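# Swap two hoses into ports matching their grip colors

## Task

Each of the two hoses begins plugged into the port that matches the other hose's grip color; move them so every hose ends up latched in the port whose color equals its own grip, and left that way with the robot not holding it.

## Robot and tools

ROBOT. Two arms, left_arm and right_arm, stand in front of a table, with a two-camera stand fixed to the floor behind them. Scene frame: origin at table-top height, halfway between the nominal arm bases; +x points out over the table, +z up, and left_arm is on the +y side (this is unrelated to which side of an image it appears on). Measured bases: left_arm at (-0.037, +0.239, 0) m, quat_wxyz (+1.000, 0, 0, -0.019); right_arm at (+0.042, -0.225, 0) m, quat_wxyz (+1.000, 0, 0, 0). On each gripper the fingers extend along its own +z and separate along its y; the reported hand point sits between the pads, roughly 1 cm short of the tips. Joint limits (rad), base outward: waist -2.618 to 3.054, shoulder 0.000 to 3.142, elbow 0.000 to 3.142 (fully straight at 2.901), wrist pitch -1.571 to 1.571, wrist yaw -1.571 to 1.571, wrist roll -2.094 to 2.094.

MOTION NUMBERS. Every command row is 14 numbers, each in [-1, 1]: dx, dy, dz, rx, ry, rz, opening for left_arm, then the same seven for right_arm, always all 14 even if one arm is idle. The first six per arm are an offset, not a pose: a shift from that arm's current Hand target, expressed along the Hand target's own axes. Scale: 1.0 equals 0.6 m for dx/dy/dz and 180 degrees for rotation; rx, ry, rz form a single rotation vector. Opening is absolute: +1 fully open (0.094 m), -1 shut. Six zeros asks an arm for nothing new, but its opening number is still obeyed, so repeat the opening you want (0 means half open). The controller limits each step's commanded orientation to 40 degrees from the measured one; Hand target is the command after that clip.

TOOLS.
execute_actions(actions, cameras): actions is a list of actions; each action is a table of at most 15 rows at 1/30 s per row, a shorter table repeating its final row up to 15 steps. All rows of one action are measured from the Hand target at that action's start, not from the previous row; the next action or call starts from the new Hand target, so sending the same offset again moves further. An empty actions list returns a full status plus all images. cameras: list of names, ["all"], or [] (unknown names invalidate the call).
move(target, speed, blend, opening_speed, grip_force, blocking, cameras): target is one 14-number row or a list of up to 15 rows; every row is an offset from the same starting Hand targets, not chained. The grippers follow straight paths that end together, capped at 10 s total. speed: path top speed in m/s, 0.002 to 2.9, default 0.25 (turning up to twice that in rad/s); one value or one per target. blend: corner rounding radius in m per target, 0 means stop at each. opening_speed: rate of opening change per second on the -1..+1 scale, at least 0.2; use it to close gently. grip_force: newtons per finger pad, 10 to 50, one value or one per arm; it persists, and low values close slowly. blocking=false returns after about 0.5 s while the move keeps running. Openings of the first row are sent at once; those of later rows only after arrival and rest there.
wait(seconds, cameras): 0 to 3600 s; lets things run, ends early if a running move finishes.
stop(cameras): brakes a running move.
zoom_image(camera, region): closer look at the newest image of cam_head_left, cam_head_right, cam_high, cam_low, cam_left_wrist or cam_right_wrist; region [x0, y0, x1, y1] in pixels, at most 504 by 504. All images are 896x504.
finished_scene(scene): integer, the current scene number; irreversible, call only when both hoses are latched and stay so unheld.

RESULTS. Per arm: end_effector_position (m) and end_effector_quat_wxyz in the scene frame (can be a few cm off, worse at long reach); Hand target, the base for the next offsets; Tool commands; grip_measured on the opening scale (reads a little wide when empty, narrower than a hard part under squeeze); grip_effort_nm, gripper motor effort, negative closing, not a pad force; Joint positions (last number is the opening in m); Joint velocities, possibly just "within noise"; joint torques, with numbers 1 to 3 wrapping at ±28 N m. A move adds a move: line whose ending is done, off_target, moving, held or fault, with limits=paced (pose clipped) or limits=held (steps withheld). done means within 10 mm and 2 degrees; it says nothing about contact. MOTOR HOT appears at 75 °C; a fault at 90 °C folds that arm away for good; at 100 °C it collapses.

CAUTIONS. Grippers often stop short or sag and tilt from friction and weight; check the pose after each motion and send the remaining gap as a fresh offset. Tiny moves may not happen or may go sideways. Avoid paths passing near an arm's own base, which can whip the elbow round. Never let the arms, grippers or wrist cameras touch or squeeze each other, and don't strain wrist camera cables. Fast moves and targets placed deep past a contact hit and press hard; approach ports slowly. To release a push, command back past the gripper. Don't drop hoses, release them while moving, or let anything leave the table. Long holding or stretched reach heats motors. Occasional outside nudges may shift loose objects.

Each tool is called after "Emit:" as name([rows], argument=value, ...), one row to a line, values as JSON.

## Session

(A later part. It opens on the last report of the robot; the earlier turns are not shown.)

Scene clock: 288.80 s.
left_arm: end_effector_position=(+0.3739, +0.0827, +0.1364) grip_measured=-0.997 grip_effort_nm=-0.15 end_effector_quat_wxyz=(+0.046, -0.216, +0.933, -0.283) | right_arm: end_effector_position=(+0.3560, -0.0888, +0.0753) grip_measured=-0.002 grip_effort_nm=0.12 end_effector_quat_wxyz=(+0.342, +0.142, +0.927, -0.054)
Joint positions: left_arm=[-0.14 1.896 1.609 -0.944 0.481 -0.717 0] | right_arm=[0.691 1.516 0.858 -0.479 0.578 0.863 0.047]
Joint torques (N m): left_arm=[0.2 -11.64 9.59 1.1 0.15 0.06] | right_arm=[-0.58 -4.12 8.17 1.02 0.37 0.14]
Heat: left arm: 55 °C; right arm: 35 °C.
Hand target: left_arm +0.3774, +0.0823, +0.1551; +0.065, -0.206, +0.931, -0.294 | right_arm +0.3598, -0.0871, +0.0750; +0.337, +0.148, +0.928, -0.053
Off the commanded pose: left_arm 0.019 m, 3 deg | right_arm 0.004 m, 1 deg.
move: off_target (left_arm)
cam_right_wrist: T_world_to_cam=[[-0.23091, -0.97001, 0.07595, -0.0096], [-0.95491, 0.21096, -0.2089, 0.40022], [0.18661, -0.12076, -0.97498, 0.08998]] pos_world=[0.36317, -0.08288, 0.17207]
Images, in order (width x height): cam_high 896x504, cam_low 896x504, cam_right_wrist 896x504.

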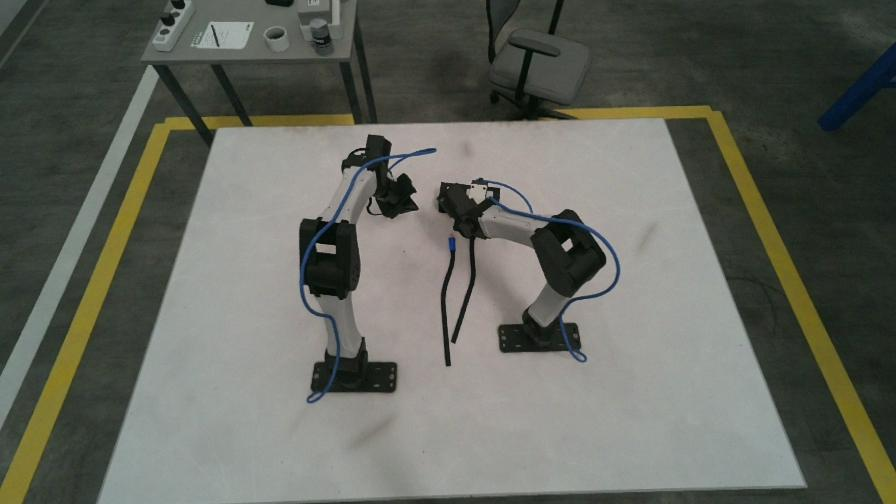

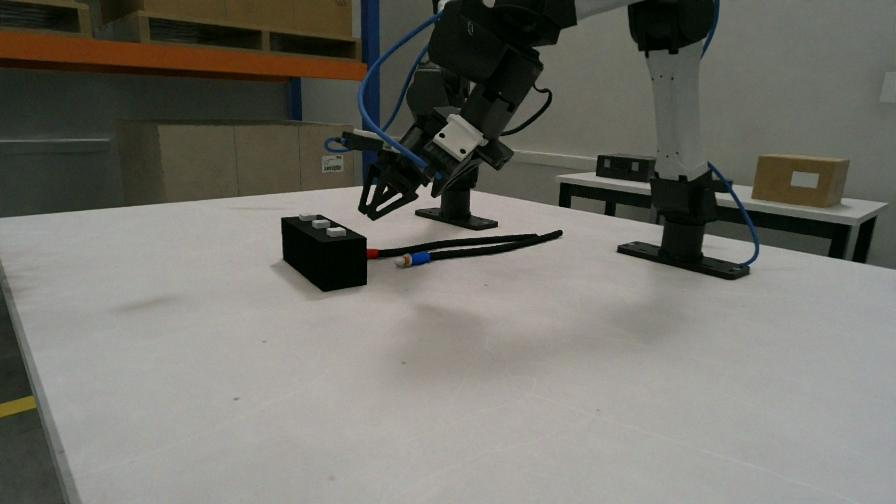

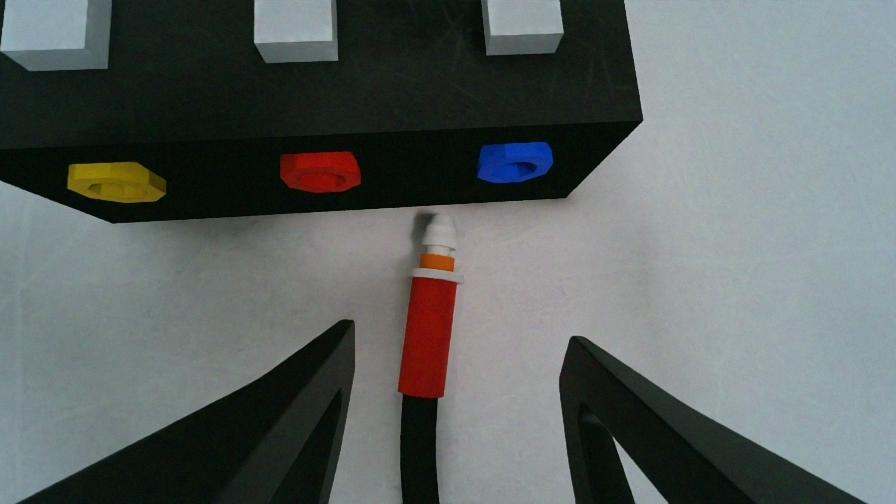

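Emit:
move([
  [0,0,0,0,0,0,-1,0.0482,0.0112,0.0857,0,0,0,0],
  [0,0,0,0,0,0,-1,0.0482,0.0112,0.0857,0,0,0,-0.9],
], speed=0.08, opening_speed=1, cameras=["cam_right_wrist","cam_low"])

Scene clock: 301.57 s.
left_arm: end_effector_position=(+0.3739, +0.0827, +0.1364) grip_measured=-0.997 grip_effort_nm=-0.16 end_effector_quat_wxyz=(+0.046, -0.216, +0.933, -0.283) | right_arm: end_effector_position=(+0.3745, -0.0804, +0.0269) grip_measured=-0.898 grip_effort_nm=-0.11 end_effector_quat_wxyz=(+0.348, +0.152, +0.924, -0.044)
Joint positions: left_arm=[-0.14 1.896 1.609 -0.944 0.481 -0.717 0] | right_arm=[0.672 1.684 0.8 -0.224 0.569 0.861 0.005]
Joint torques (N m): left_arm=[0.17 -11.63 9.54 1.08 0.17 0.09] | right_arm=[-0.55 -4.98 5.09 1.23 0.36 0]
Heat: left arm: 56 °C; right arm: 33 °C.
Hand target: left_arm +0.3774, +0.0823, +0.1551; +0.065, -0.206, +0.931, -0.294 | right_arm +0.3722, -0.0839, +0.0170; +0.337, +0.147, +0.928, -0.053
Off the commanded pose: left_arm 0.019 m, 3 deg | right_arm 0.011 m, 2 deg.
move: off_target (right_arm)
cam_right_wrist: T_world_to_cam=[[-0.2446, -0.96832, 0.05031, 0.01255], [-0.94841, 0.22814, -0.22018, 0.40521], [0.20173, -0.10157, -0.97416, 0.03608]] pos_world=[0.38009, -0.07663, 0.12374]
Images, in order (width x height): cam_low 896x504, cam_right_wrist 896x504.

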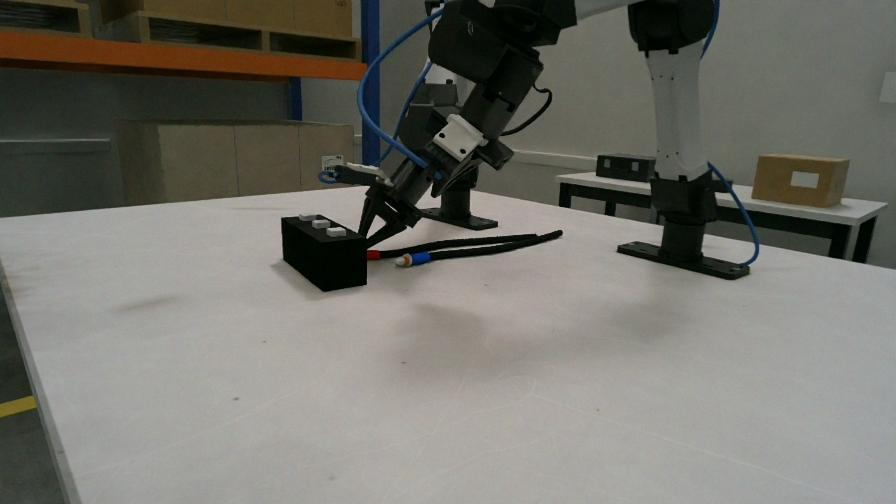

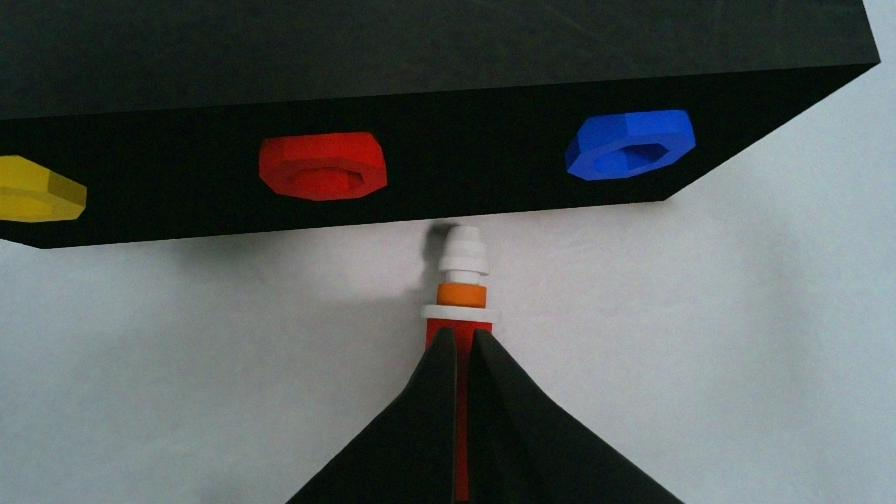

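Emit:
move([
  [0,0,0,0,0,0,-1,0,0,0,0,0,0,-0.1],
  [0,0,0,0,0,0,-1,0.0263,0,0.004,0,0,0,-0.1],
  [0,0,0,0,0,0,-1,0.0263,0,0.004,0,0,0,-0.9],
], speed=0.08, opening_speed=1.2, cameras=["cam_right_wrist"])

Scene clock: 307.80 s.
left_arm: end_effector_position=(+0.3739, +0.0827, +0.1364) grip_measured=-0.997 grip_effort_nm=-0.15 end_effector_quat_wxyz=(+0.046, -0.216, +0.933, -0.283) | right_arm: end_effector_position=(+0.3650, -0.0796, +0.0129) grip_measured=-0.688 grip_effort_nm=-1.02 end_effector_quat_wxyz=(+0.342, +0.148, +0.927, -0.046)
Joint positions: left_arm=[-0.14 1.896 1.609 -0.944 0.481 -0.717 0] | right_arm=[0.691 1.702 0.761 -0.19 0.569 0.877 0.015]
Joint torques (N m): left_arm=[0.21 -11.66 9.51 1.1 0.16 0.11] | right_arm=[0.51 -5.04 4.93 1.24 0.53 0.14]
Heat: left arm: 57 °C; right arm: 33 °C.
Hand target: left_arm +0.3774, +0.0823, +0.1551; +0.065, -0.206, +0.931, -0.294 | right_arm +0.3621, -0.0806, +0.0051; +0.337, +0.147, +0.928, -0.053
Off the commanded pose: left_arm 0.019 m, 3 deg | right_arm 0.008 m, 1 deg.
move: done
cam_right_wrist: T_world_to_cam=[[-0.23766, -0.96965, 0.05736, 0.00886], [-0.9529, 0.22129, -0.20737, 0.39393], [0.18839, -0.10394, -0.97658, 0.02925]] pos_world=[0.37197, -0.07554, 0.10975]

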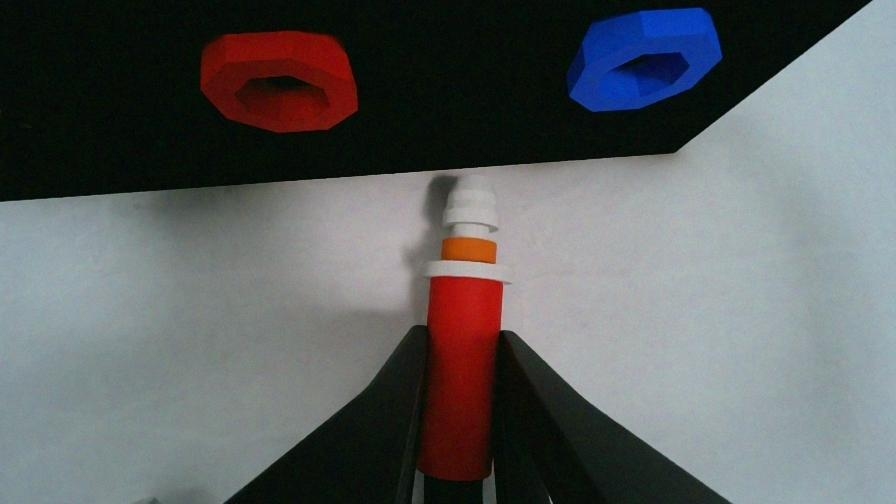

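Emit:
move([
  [-0.0563,0.099,-0.0693,0,0,0,-1,0.0022,0.003,-0.0672,0,0,0,-0.9],
  [-0.0563,0.099,-0.0693,0,0,0,-1,-0.0237,0.0403,-0.0868,-0.0214,0,-0.0255,-0.9],
], speed=0.12, cameras=["cam_right_wrist","cam_low","cam_left_wrist"])

Emit:
zoom_image(camera="cam_low", region=[270, 170, 450, 300])

Scene clock: 327.87 s.
left_arm: end_effector_position=(+0.3737, +0.1625, +0.1417) grip_measured=-0.997 grip_effort_nm=-0.16 end_effector_quat_wxyz=(+0.049, -0.216, +0.932, -0.287) | right_arm: end_effector_position=(+0.3440, -0.0584, +0.0391) grip_measured=-0.688 grip_effort_nm=-1.02 end_effector_quat_wxyz=(+0.329, +0.100, +0.938, -0.052)
Joint positions: left_arm=[0.074 1.896 1.634 -1.076 0.549 -0.484 0] | right_arm=[0.782 1.628 0.828 -0.386 0.575 0.88 0.015]
Joint torques (N m): left_arm=[0.1 -10.51 9.4 0.86 0.22 0.11] | right_arm=[0.32 -8.64 7.73 0.95 0.41 0.02]
Heat: left arm: 58 °C; right arm: 32 °C.
Hand target: left_arm +0.3774, +0.1623, +0.1551; +0.065, -0.206, +0.931, -0.294 | right_arm +0.3482, -0.0507, +0.0542; +0.340, +0.099, +0.935, -0.035
Off the commanded pose: left_arm 0.014 m, 2 deg | right_arm 0.017 m, 2 deg.
move: off_target (left_arm, right_arm)
cam_left_wrist: T_world_to_cam=[[0.45046, -0.70744, 0.54462, -0.1267], [-0.86567, -0.19685, 0.4603, 0.31551], [-0.21842, -0.6788, -0.70108, 0.38882]] pos_world=[0.41513, 0.23641, 0.19637]
cam_right_wrist: T_world_to_cam=[[-0.14962, -0.98333, 0.10329, -0.00987], [-0.97535, 0.12965, -0.17856, 0.37585], [0.16219, -0.12746, -0.97849, 0.06866]] pos_world=[0.35398, -0.04968, 0.13531]
Images, in order (width x height): cam_low 896x504, cam_left_wrist 896x504, cam_right_wrist 896x504.

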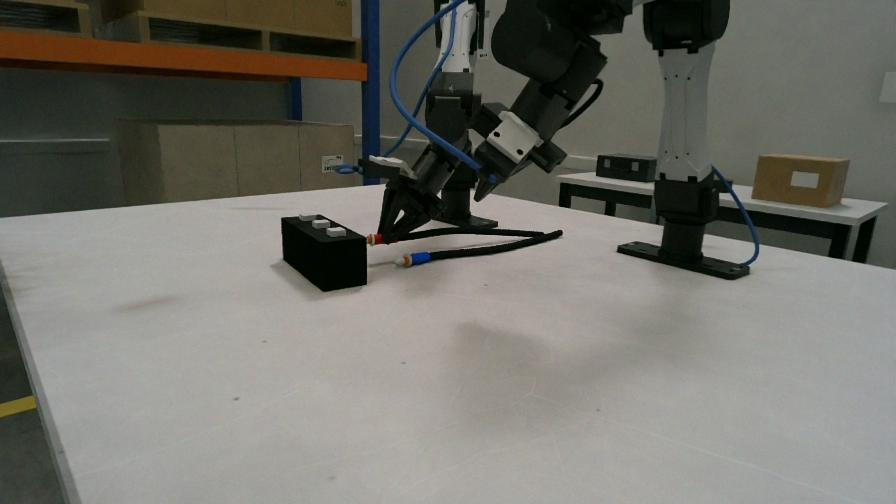

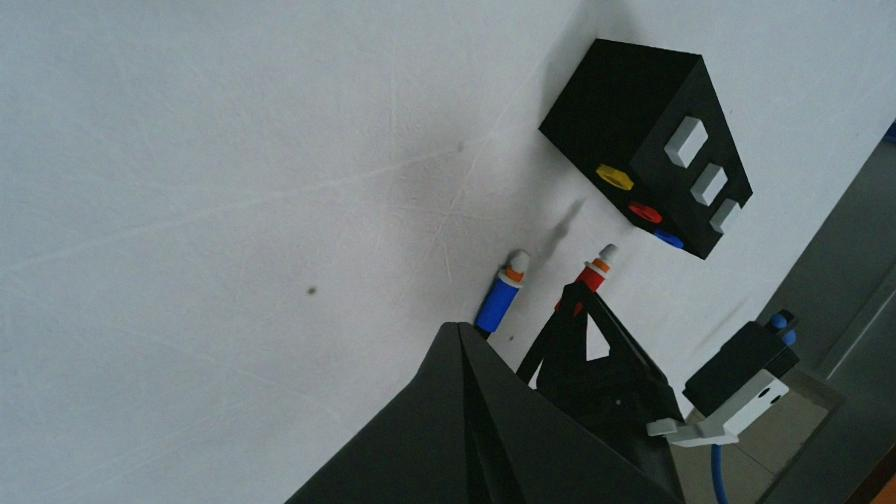

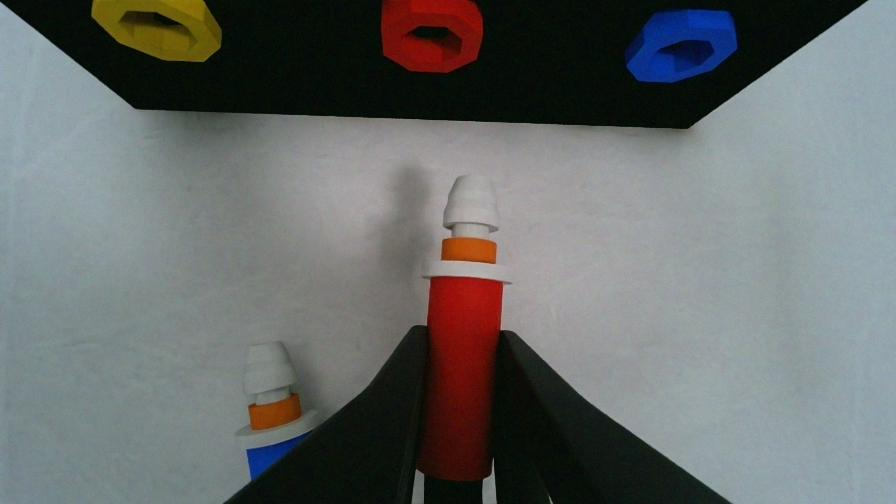

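Scaled by 2.800 from the camera's image (finer frame: 1280x720).

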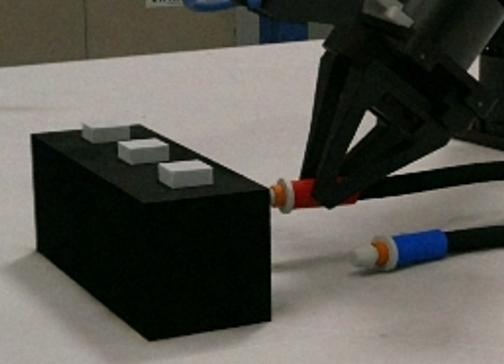

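Emit:
move(target=[0,0,0,0,0,0,-1,-0.0132,0.0157,-0.0128,0,0,0,-0.9], speed=0.08, cameras=["cam_right_wrist","cam_low"])

Emit:
zoom_image(camera="cam_low", region=[270, 170, 450, 300])

Scene clock: 337.90 s.
left_arm: end_effector_position=(+0.3737, +0.1625, +0.1417) grip_measured=-0.997 grip_effort_nm=-0.15 end_effector_quat_wxyz=(+0.049, -0.216, +0.932, -0.287) | right_arm: end_effector_position=(+0.3480, -0.0479, +0.0533) grip_measured=-0.688 grip_effort_nm=-1.02 end_effector_quat_wxyz=(+0.330, +0.094, +0.938, -0.049)
Joint positions: left_arm=[0.074 1.896 1.634 -1.076 0.549 -0.484 0] | right_arm=[0.795 1.628 0.892 -0.446 0.574 0.879 0.015]
Joint torques (N m): left_arm=[0.1 -10.47 9.46 0.86 0.22 0.1] | right_arm=[0.44 -7.86 7.82 0.95 0.47 0.11]
Heat: left arm: 57 °C; right arm: 34 °C.
Hand target: left_arm +0.3774, +0.1623, +0.1551; +0.065, -0.206, +0.931, -0.294 | right_arm +0.3513, -0.0417, +0.0652; +0.339, +0.099, +0.935, -0.036
Off the commanded pose: left_arm 0.014 m, 2 deg | right_arm 0.014 m, 2 deg.
move: off_target (right_arm)
cam_right_wrist: T_world_to_cam=[[-0.136, -0.98562, 0.10025, -0.00518], [-0.97661, 0.11637, -0.1808, 0.38086], [0.16653, -0.12249, -0.9784, 0.082]] pos_world=[0.35759, -0.03938, 0.14961]
Images, in order (width x height): cam_low 896x504, cam_right_wrist 896x504.

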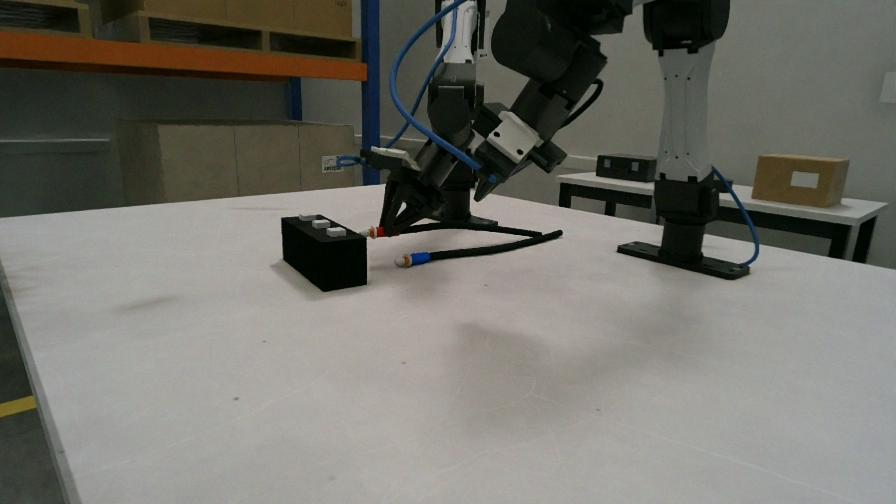

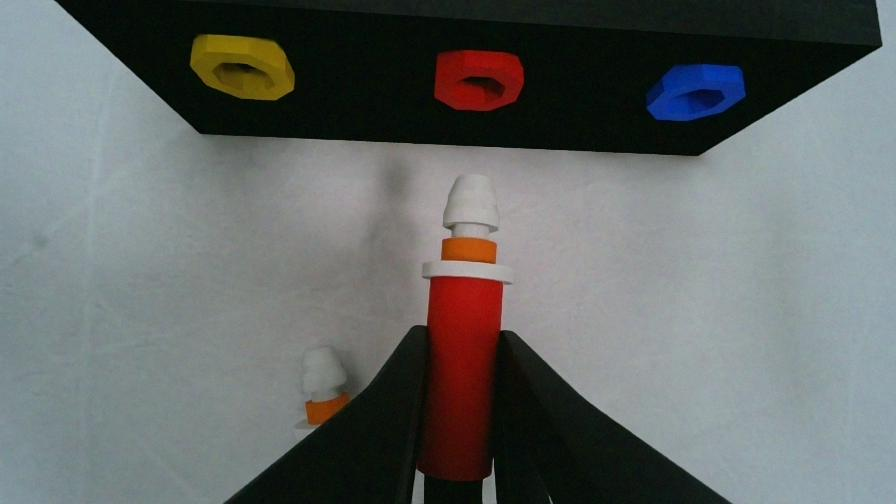

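Scaled by 2.800 from the camera's image (finer frame: 1280x720).

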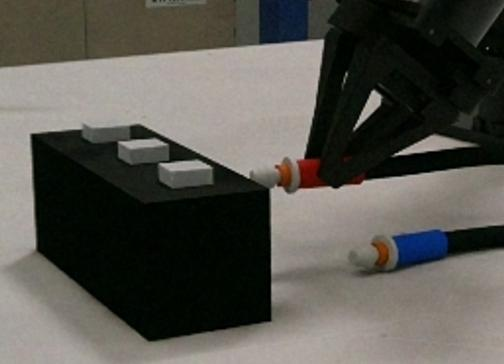

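Emit:
move(target=[0,0,0,0,0,0,-1,-0.0062,-0.002,0.0183,0,0,0,-0.9], speed=0.06, cameras=["cam_right_wrist","cam_low"])

Emit:
zoom_image(camera="cam_low", region=[270, 170, 450, 300])

Scene clock: 346.27 s.
left_arm: end_effector_position=(+0.3737, +0.1625, +0.1417) grip_measured=-0.997 grip_effort_nm=-0.15 end_effector_quat_wxyz=(+0.049, -0.216, +0.932, -0.287) | right_arm: end_effector_position=(+0.3544, -0.0496, +0.0548) grip_measured=-0.688 grip_effort_nm=-1.02 end_effector_quat_wxyz=(+0.335, +0.098, +0.936, -0.044)
Joint positions: left_arm=[0.074 1.896 1.634 -1.076 0.549 -0.484 0] | right_arm=[0.776 1.628 0.892 -0.422 0.568 0.862 0.015]
Joint torques (N m): left_arm=[0.12 -10.52 9.42 0.84 0.23 0.11] | right_arm=[-0.47 -6.08 7.57 1.23 0.38 -0.01]
Heat: left arm: 57 °C; right arm: 35 °C.
Hand target: left_arm +0.3774, +0.1623, +0.1551; +0.065, -0.206, +0.931, -0.294 | right_arm +0.3607, -0.0450, +0.0591; +0.340, +0.099, +0.935, -0.036
Off the commanded pose: left_arm 0.014 m, 2 deg | right_arm 0.009 m, 1 deg.
move: done
cam_right_wrist: T_world_to_cam=[[-0.14085, -0.98611, 0.08803, -0.00376], [-0.97426, 0.12225, -0.18942, 0.38748], [0.17603, -0.11245, -0.97794, 0.07931]] pos_world=[0.36301, -0.04216, 0.15129]
Images, in order (width x height): cam_low 896x504, cam_right_wrist 896x504.

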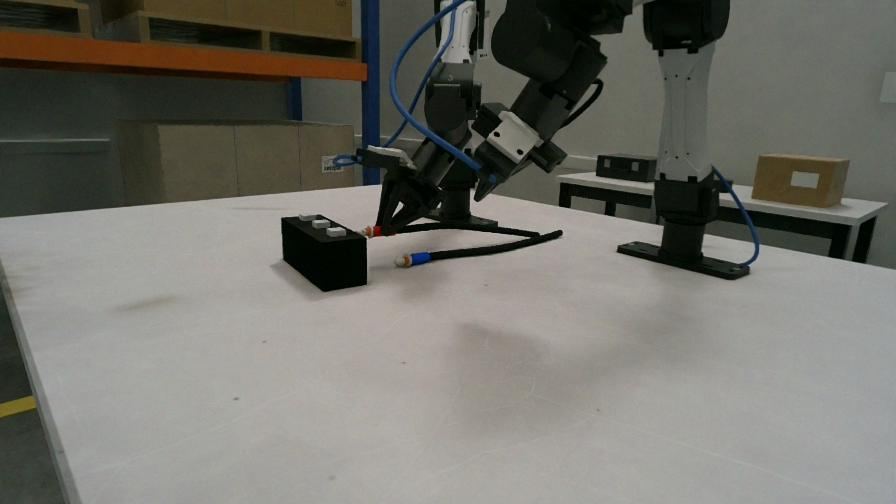

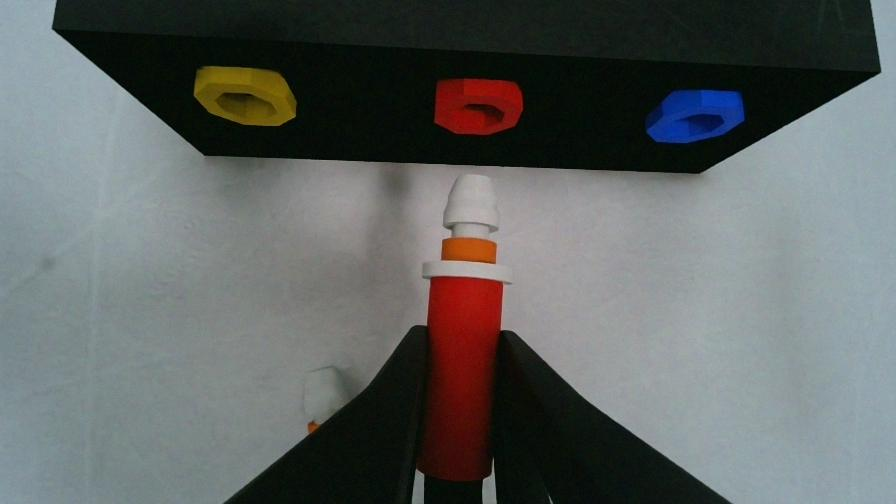

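Scaled by 2.800 from the camera's image (finer frame: 1280x720).

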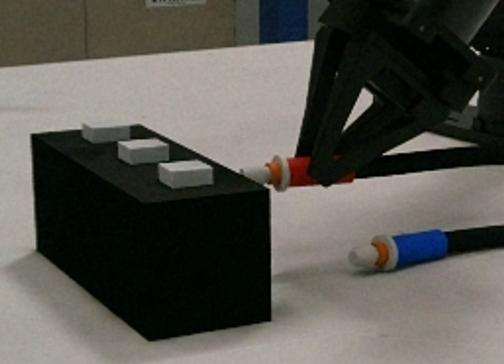

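Emit:
move(target=[0,0,0,0,0,0,-1,0.0113,-0.0028,0.0143,0,0,0,-0.9], speed=0.06, cameras=["cam_right_wrist","cam_low"])

Emit:
zoom_image(camera="cam_low", region=[270, 170, 450, 300])

Scene clock: 350.13 s.
left_arm: end_effector_position=(+0.3737, +0.1625, +0.1417) grip_measured=-0.997 grip_effort_nm=-0.15 end_effector_quat_wxyz=(+0.049, -0.216, +0.932, -0.287) | right_arm: end_effector_position=(+0.3618, -0.0434, +0.0592) grip_measured=-0.688 grip_effort_nm=-1.02 end_effector_quat_wxyz=(+0.349, +0.103, +0.931, -0.026)
Joint positions: left_arm=[0.074 1.896 1.634 -1.076 0.549 -0.484 0] | right_arm=[0.773 1.628 0.892 -0.372 0.566 0.858 0.015]
Joint torques (N m): left_arm=[0.09 -10.51 9.39 0.87 0.22 0.1] | right_arm=[-0.5 -4.88 5.07 1.3 0.39 -0.02]
Heat: left arm: 57 °C; right arm: 34 °C.
Hand target: left_arm +0.3774, +0.1623, +0.1551; +0.065, -0.206, +0.931, -0.294 | right_arm +0.3607, -0.0467, +0.0482; +0.340, +0.099, +0.935, -0.036
Off the commanded pose: left_arm 0.014 m, 2 deg | right_arm 0.012 m, 2 deg.
move: off_target (right_arm)
cam_right_wrist: T_world_to_cam=[[-0.14175, -0.9886, 0.05073, 0.00549], [-0.96768, 0.12759, -0.21751, 0.39436], [0.20856, -0.07992, -0.97474, 0.07247]] pos_world=[0.36728, -0.0391, 0.15614]
Images, in order (width x height): cam_low 896x504, cam_right_wrist 896x504.

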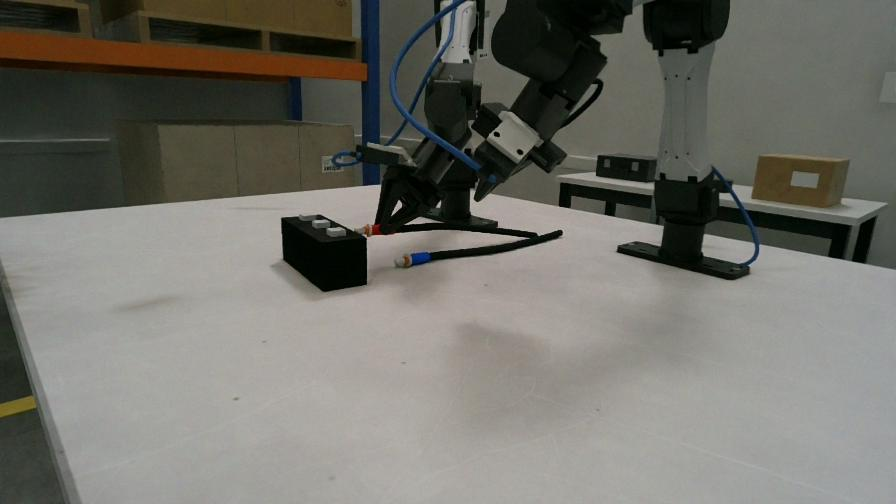

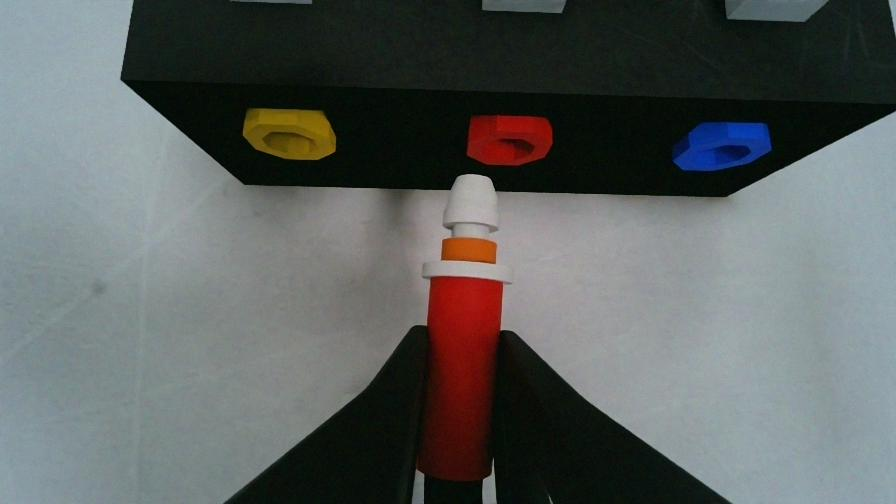

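Scaled by 2.800 from the camera's image (finer frame: 1280x720).

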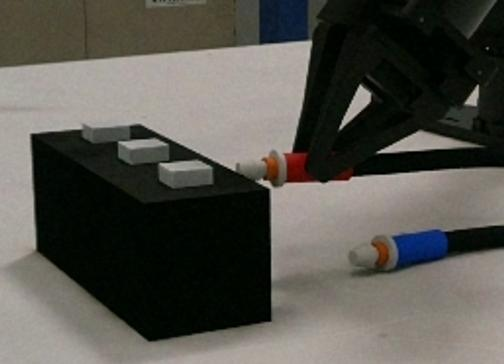

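Emit:
move([
  [0,0,0,0,0,0,-1,0.0125,-0.0057,-0.0758,0,0,0,-0.9],
  [0,0,0,0,0,0,-1,0.0053,-0.0043,0,0,0,0,-0.9],
], speed=0.1, cameras=["cam_right_wrist","cam_low"])

Emit:
zoom_image(camera="cam_low", region=[270, 170, 450, 300])

Scene clock: 357.03 s.
left_arm: end_effector_position=(+0.3737, +0.1625, +0.1417) grip_measured=-0.997 grip_effort_nm=-0.16 end_effector_quat_wxyz=(+0.049, -0.216, +0.932, -0.287) | right_arm: end_effector_position=(+0.3579, -0.0472, +0.0542) grip_measured=-0.688 grip_effort_nm=-1.02 end_effector_quat_wxyz=(+0.346, +0.103, +0.932, -0.030)
Joint positions: left_arm=[0.074 1.896 1.634 -1.076 0.549 -0.484 0] | right_arm=[0.773 1.624 0.868 -0.363 0.566 0.86 0.015]
Joint torques (N m): left_arm=[0.12 -10.44 9.44 0.84 0.21 0.09] | right_arm=[-0.43 -5 5.49 1.31 0.4 -0.04]
Heat: left arm: 57 °C; right arm: 34 °C.
Hand target: left_arm +0.3774, +0.1623, +0.1551; +0.065, -0.206, +0.931, -0.294 | right_arm +0.3578, -0.0487, +0.0461; +0.339, +0.099, +0.935, -0.036
Off the commanded pose: left_arm 0.014 m, 2 deg | right_arm 0.008 m, 1 deg.
move: done
cam_right_wrist: T_world_to_cam=[[-0.14304, -0.98806, 0.05724, 0.00152], [-0.96879, 0.12795, -0.21232, 0.3901], [0.20246, -0.08582, -0.97552, 0.07002]] pos_world=[0.36396, -0.04241, 0.15105]
Images, in order (width x height): cam_low 896x504, cam_right_wrist 896x504.

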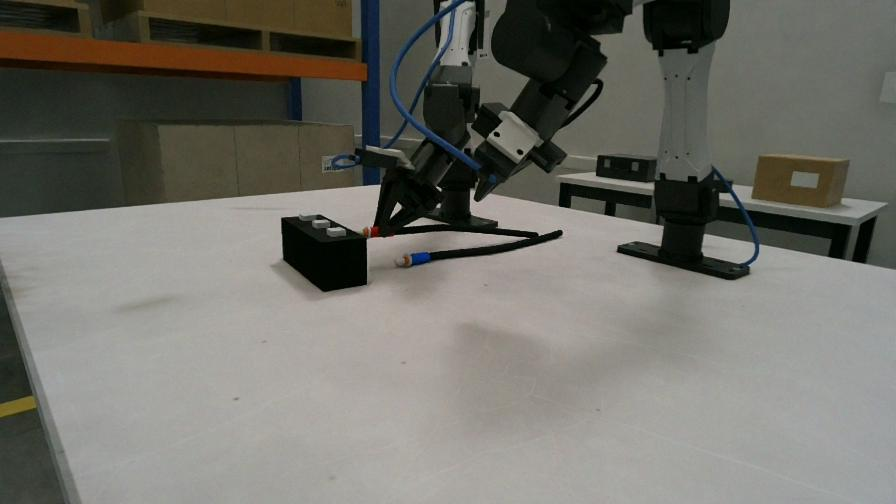

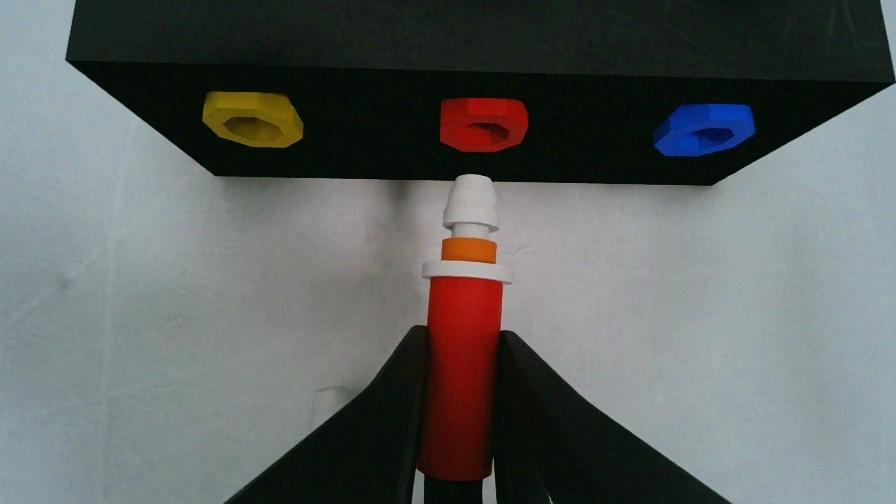

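Scaled by 2.800 from the camera's image (finer frame: 1280x720).

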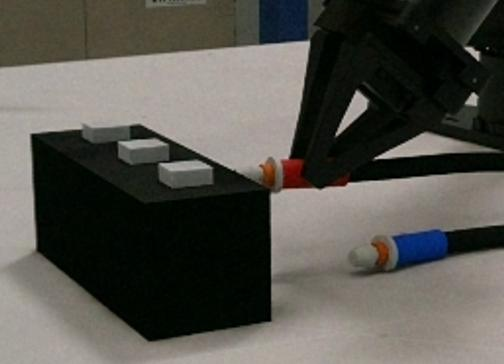

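Emit:
move(target=[0,0,0,0,0,0,-1,-0.0068,-0.0037,0.023,0,0,0,-0.9], speed=0.06, cameras=["cam_right_wrist","cam_low"])

Emit:
zoom_image(camera="cam_low", region=[270, 170, 450, 300])

Scene clock: 361.30 s.
left_arm: end_effector_position=(+0.3737, +0.1625, +0.1417) grip_measured=-0.997 grip_effort_nm=-0.15 end_effector_quat_wxyz=(+0.049, -0.216, +0.932, -0.287) | right_arm: end_effector_position=(+0.3703, -0.0507, +0.0482) grip_measured=-0.688 grip_effort_nm=-1.02 end_effector_quat_wxyz=(+0.348, +0.104, +0.931, -0.028)
Joint positions: left_arm=[0.074 1.896 1.634 -1.076 0.549 -0.484 0] | right_arm=[0.735 1.654 0.868 -0.306 0.55 0.819 0.015]
Joint torques (N m): left_arm=[0.17 -10.55 9.36 0.87 0.2 0.09] | right_arm=[-0.42 -5.14 5.15 1.32 0.37 -0.01]
Heat: left arm: 57 °C; right arm: 34 °C.
Hand target: left_arm +0.3774, +0.1623, +0.1551; +0.065, -0.206, +0.931, -0.294 | right_arm +0.3689, -0.0533, +0.0381; +0.339, +0.099, +0.935, -0.036
Off the commanded pose: left_arm 0.014 m, 2 deg | right_arm 0.010 m, 1 deg.
move: done
cam_right_wrist: T_world_to_cam=[[-0.14322, -0.98823, 0.05366, 0.00041], [-0.96796, 0.12857, -0.21569, 0.40115], [0.20625, -0.08283, -0.97499, 0.06004]] pos_world=[0.37597, -0.0462, 0.14504]
Images, in order (width x height): cam_low 896x504, cam_right_wrist 896x504.

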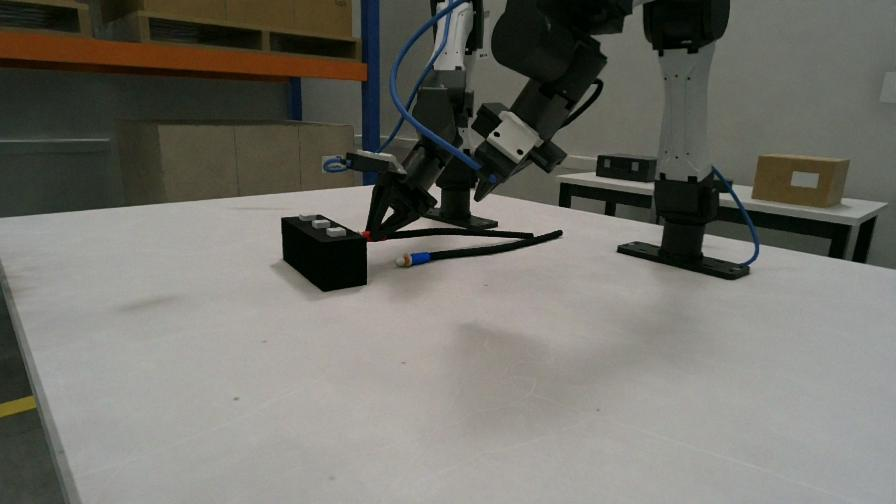

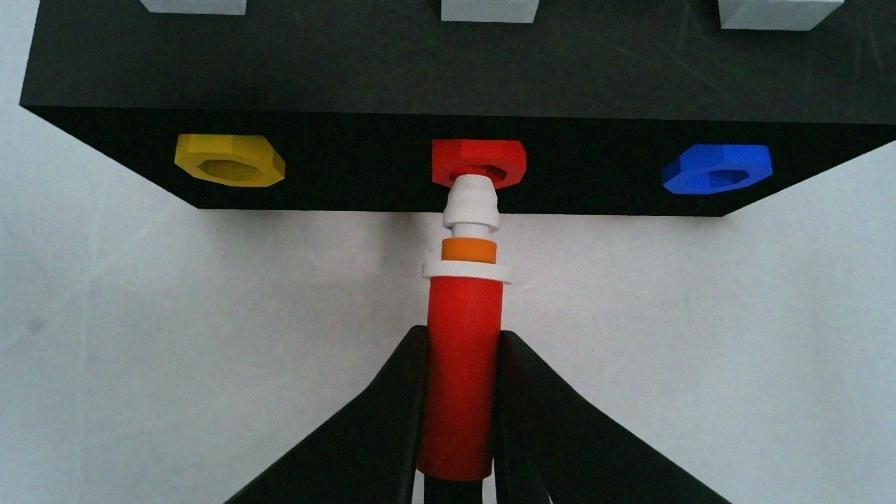

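Scaled by 2.800 from the camera's image (finer frame: 1280x720).

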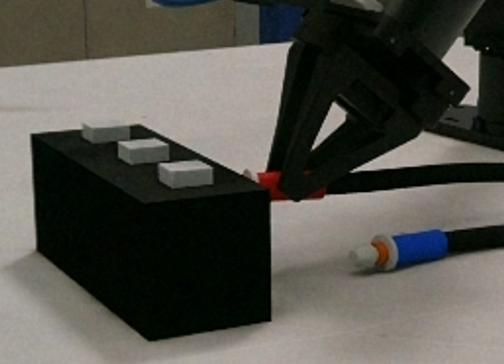

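Emit:
move(target=[0,0,0,0,0,0,-1,-0.0193,-0.0043,0.0163,-0.0068,0,-0.0081,-0.9], speed=0.04, cameras=["cam_right_wrist","cam_low"])

Emit:
zoom_image(camera="cam_low", region=[270, 170, 450, 300])

Scene clock: 366.80 s.
left_arm: end_effector_position=(+0.3737, +0.1625, +0.1417) grip_measured=-0.997 grip_effort_nm=-0.16 end_effector_quat_wxyz=(+0.049, -0.216, +0.932, -0.287) | right_arm: end_effector_position=(+0.3823, -0.0578, +0.0473) grip_measured=-0.688 grip_effort_nm=-1.02 end_effector_quat_wxyz=(+0.347, +0.088, +0.934, -0.026)
Joint positions: left_arm=[0.074 1.896 1.634 -1.076 0.549 -0.484 0] | right_arm=[0.684 1.66 0.866 -0.262 0.513 0.733 0.015]
Joint torques (N m): left_arm=[0.16 -10.48 9.46 0.84 0.23 0.11] | right_arm=[-0.64 -4.96 5.52 1.51 0.3 -0.03]
Heat: left arm: 57 °C; right arm: 34 °C.
Hand target: left_arm +0.3774, +0.1623, +0.1551; +0.065, -0.206, +0.931, -0.294 | right_arm +0.3833, -0.0591, +0.0381; +0.340, +0.083, +0.936, -0.030
Off the commanded pose: left_arm 0.014 m, 2 deg | right_arm 0.009 m, 1 deg.
move: done
cam_right_wrist: T_world_to_cam=[[-0.11167, -0.99183, 0.06168, -0.01745], [-0.97234, 0.09624, -0.21281, 0.41317], [0.20513, -0.08374, -0.97515, 0.05656]] pos_world=[0.38819, -0.05233, 0.14415]
Images, in order (width x height): cam_low 896x504, cam_right_wrist 896x504.

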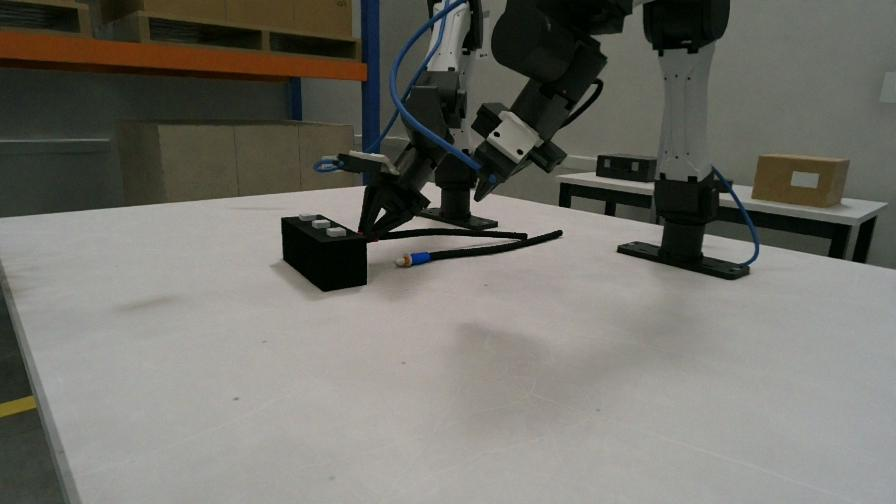

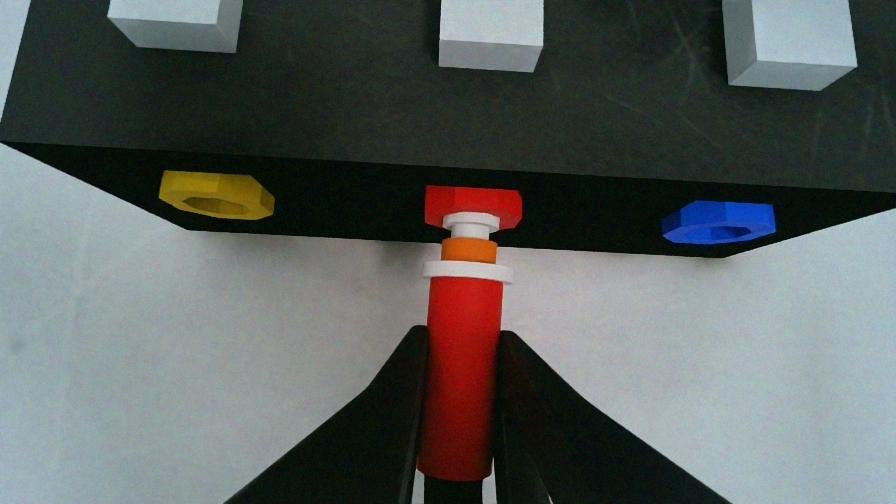

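Scaled by 2.800 from the camera's image (finer frame: 1280x720).

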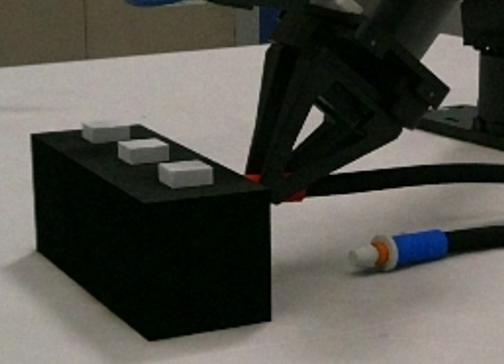

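Emit:
move(target=[0,0,0,0,0,0,-1,-0.0385,0,0.028,0,0,0,-0.9], speed=0.05, cameras=["cam_right_wrist"])

Scene clock: 370.80 s.
left_arm: end_effector_position=(+0.3737, +0.1625, +0.1417) grip_measured=-0.997 grip_effort_nm=-0.15 end_effector_quat_wxyz=(+0.049, -0.216, +0.932, -0.287) | right_arm: end_effector_position=(+0.3847, -0.0601, +0.0408) grip_measured=-0.688 grip_effort_nm=-1.02 end_effector_quat_wxyz=(+0.314, +0.066, +0.947, -0.026)
Joint positions: left_arm=[0.074 1.896 1.634 -1.076 0.549 -0.484 0] | right_arm=[0.646 1.683 0.901 -0.308 0.443 0.675 0.015]
Joint torques (N m): left_arm=[0.12 -10.4 9.36 0.84 0.19 0.1] | right_arm=[-3.14 -3.15 8.25 2.1 0.71 -0.1]
Heat: left arm: 57 °C; right arm: 34 °C.
Hand target: left_arm +0.3774, +0.1623, +0.1551; +0.065, -0.206, +0.931, -0.294 | right_arm +0.4113, -0.0641, +0.0400; +0.340, +0.083, +0.936, -0.030
Off the commanded pose: left_arm 0.014 m, 2 deg | right_arm 0.027 m, 4 deg.
move: off_target (right_arm)
cam_right_wrist: T_world_to_cam=[[-0.06641, -0.99489, 0.0761, -0.03724], [-0.98802, 0.05492, -0.14425, 0.41512], [0.13933, -0.08477, -0.98661, 0.0752]] pos_world=[0.3972, -0.05348, 0.13691]

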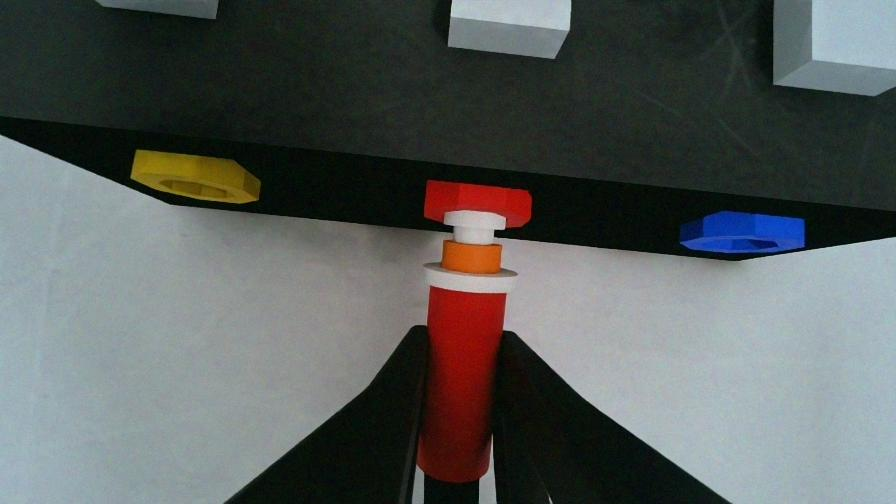

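Emit:
move(target=[0,0,0,0,0,0,-1,0.023,0,-0.0412,0,0,0,-0.9], speed=0.05, cameras=["cam_right_wrist","cam_low"])

Emit:
zoom_image(camera="cam_low", region=[310, 190, 430, 280])

Scene clock: 380.33 s.
left_arm: end_effector_position=(+0.3737, +0.1625, +0.1417) grip_measured=-0.997 grip_effort_nm=-0.16 end_effector_quat_wxyz=(+0.049, -0.216, +0.932, -0.287) | right_arm: end_effector_position=(+0.3824, -0.0573, +0.0414) grip_measured=-0.688 grip_effort_nm=-1.02 end_effector_quat_wxyz=(+0.320, +0.073, +0.944, -0.028)
Joint positions: left_arm=[0.074 1.896 1.634 -1.076 0.549 -0.484 0] | right_arm=[0.665 1.683 0.898 -0.307 0.465 0.703 0.015]
Joint torques (N m): left_arm=[0.09 -10.48 9.46 0.86 0.2 0.09] | right_arm=[0.43 -8.57 5.41 1.4 0.79 0.22]
Heat: left arm: 57 °C; right arm: 34 °C.
Hand target: left_arm +0.3774, +0.1623, +0.1551; +0.065, -0.206, +0.931, -0.294 | right_arm +0.3853, -0.0594, +0.0501; +0.340, +0.083, +0.936, -0.030
Off the commanded pose: left_arm 0.014 m, 2 deg | right_arm 0.009 m, 3 deg.
move: off_target (right_arm)
cam_right_wrist: T_world_to_cam=[[-0.08087, -0.99386, 0.07555, -0.02912], [-0.98518, 0.06821, -0.15738, 0.41301], [0.15126, -0.08715, -0.98464, 0.0716]] pos_world=[0.39371, -0.05087, 0.1377]
Images, in order (width x height): cam_low 896x504, cam_right_wrist 896x504.

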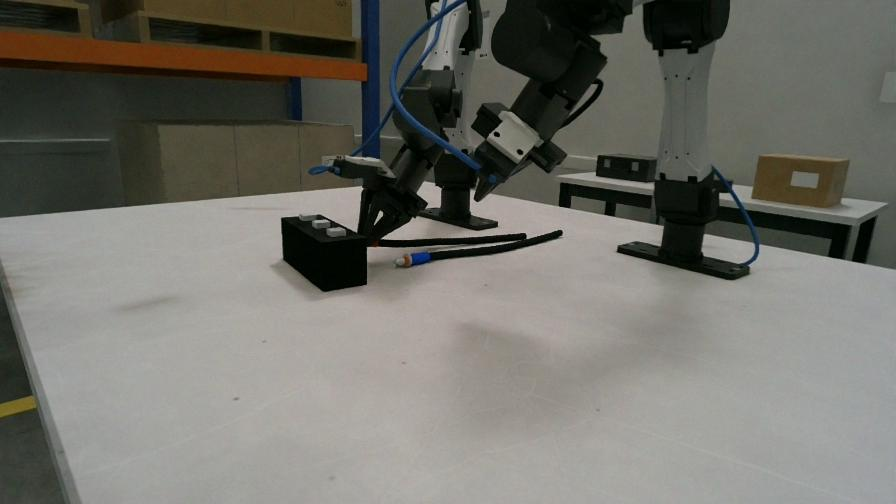

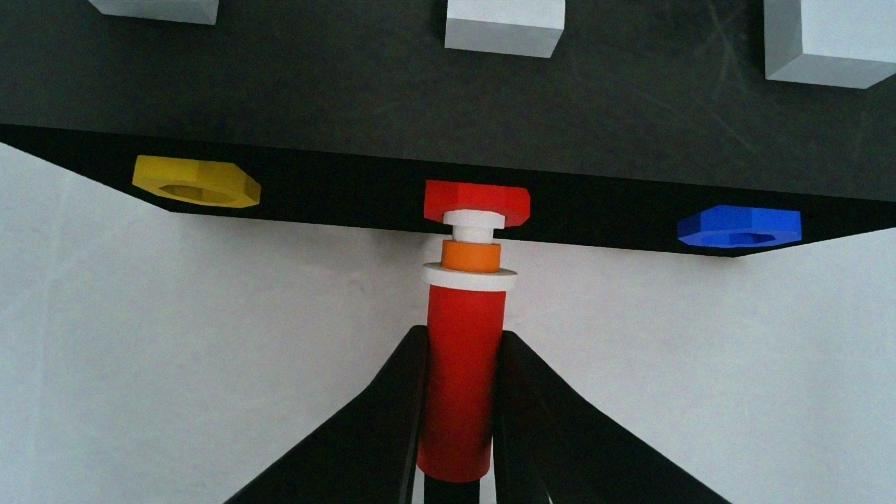

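Scaled by 4.200 from the camera's image (finer frame: 1280x720).

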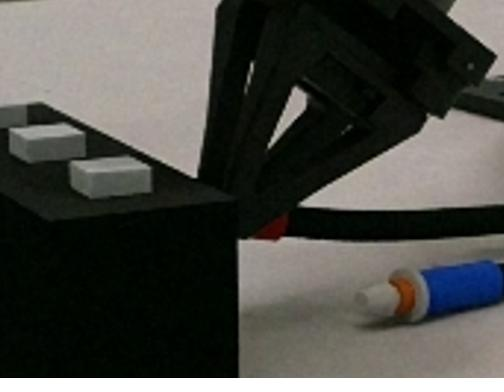

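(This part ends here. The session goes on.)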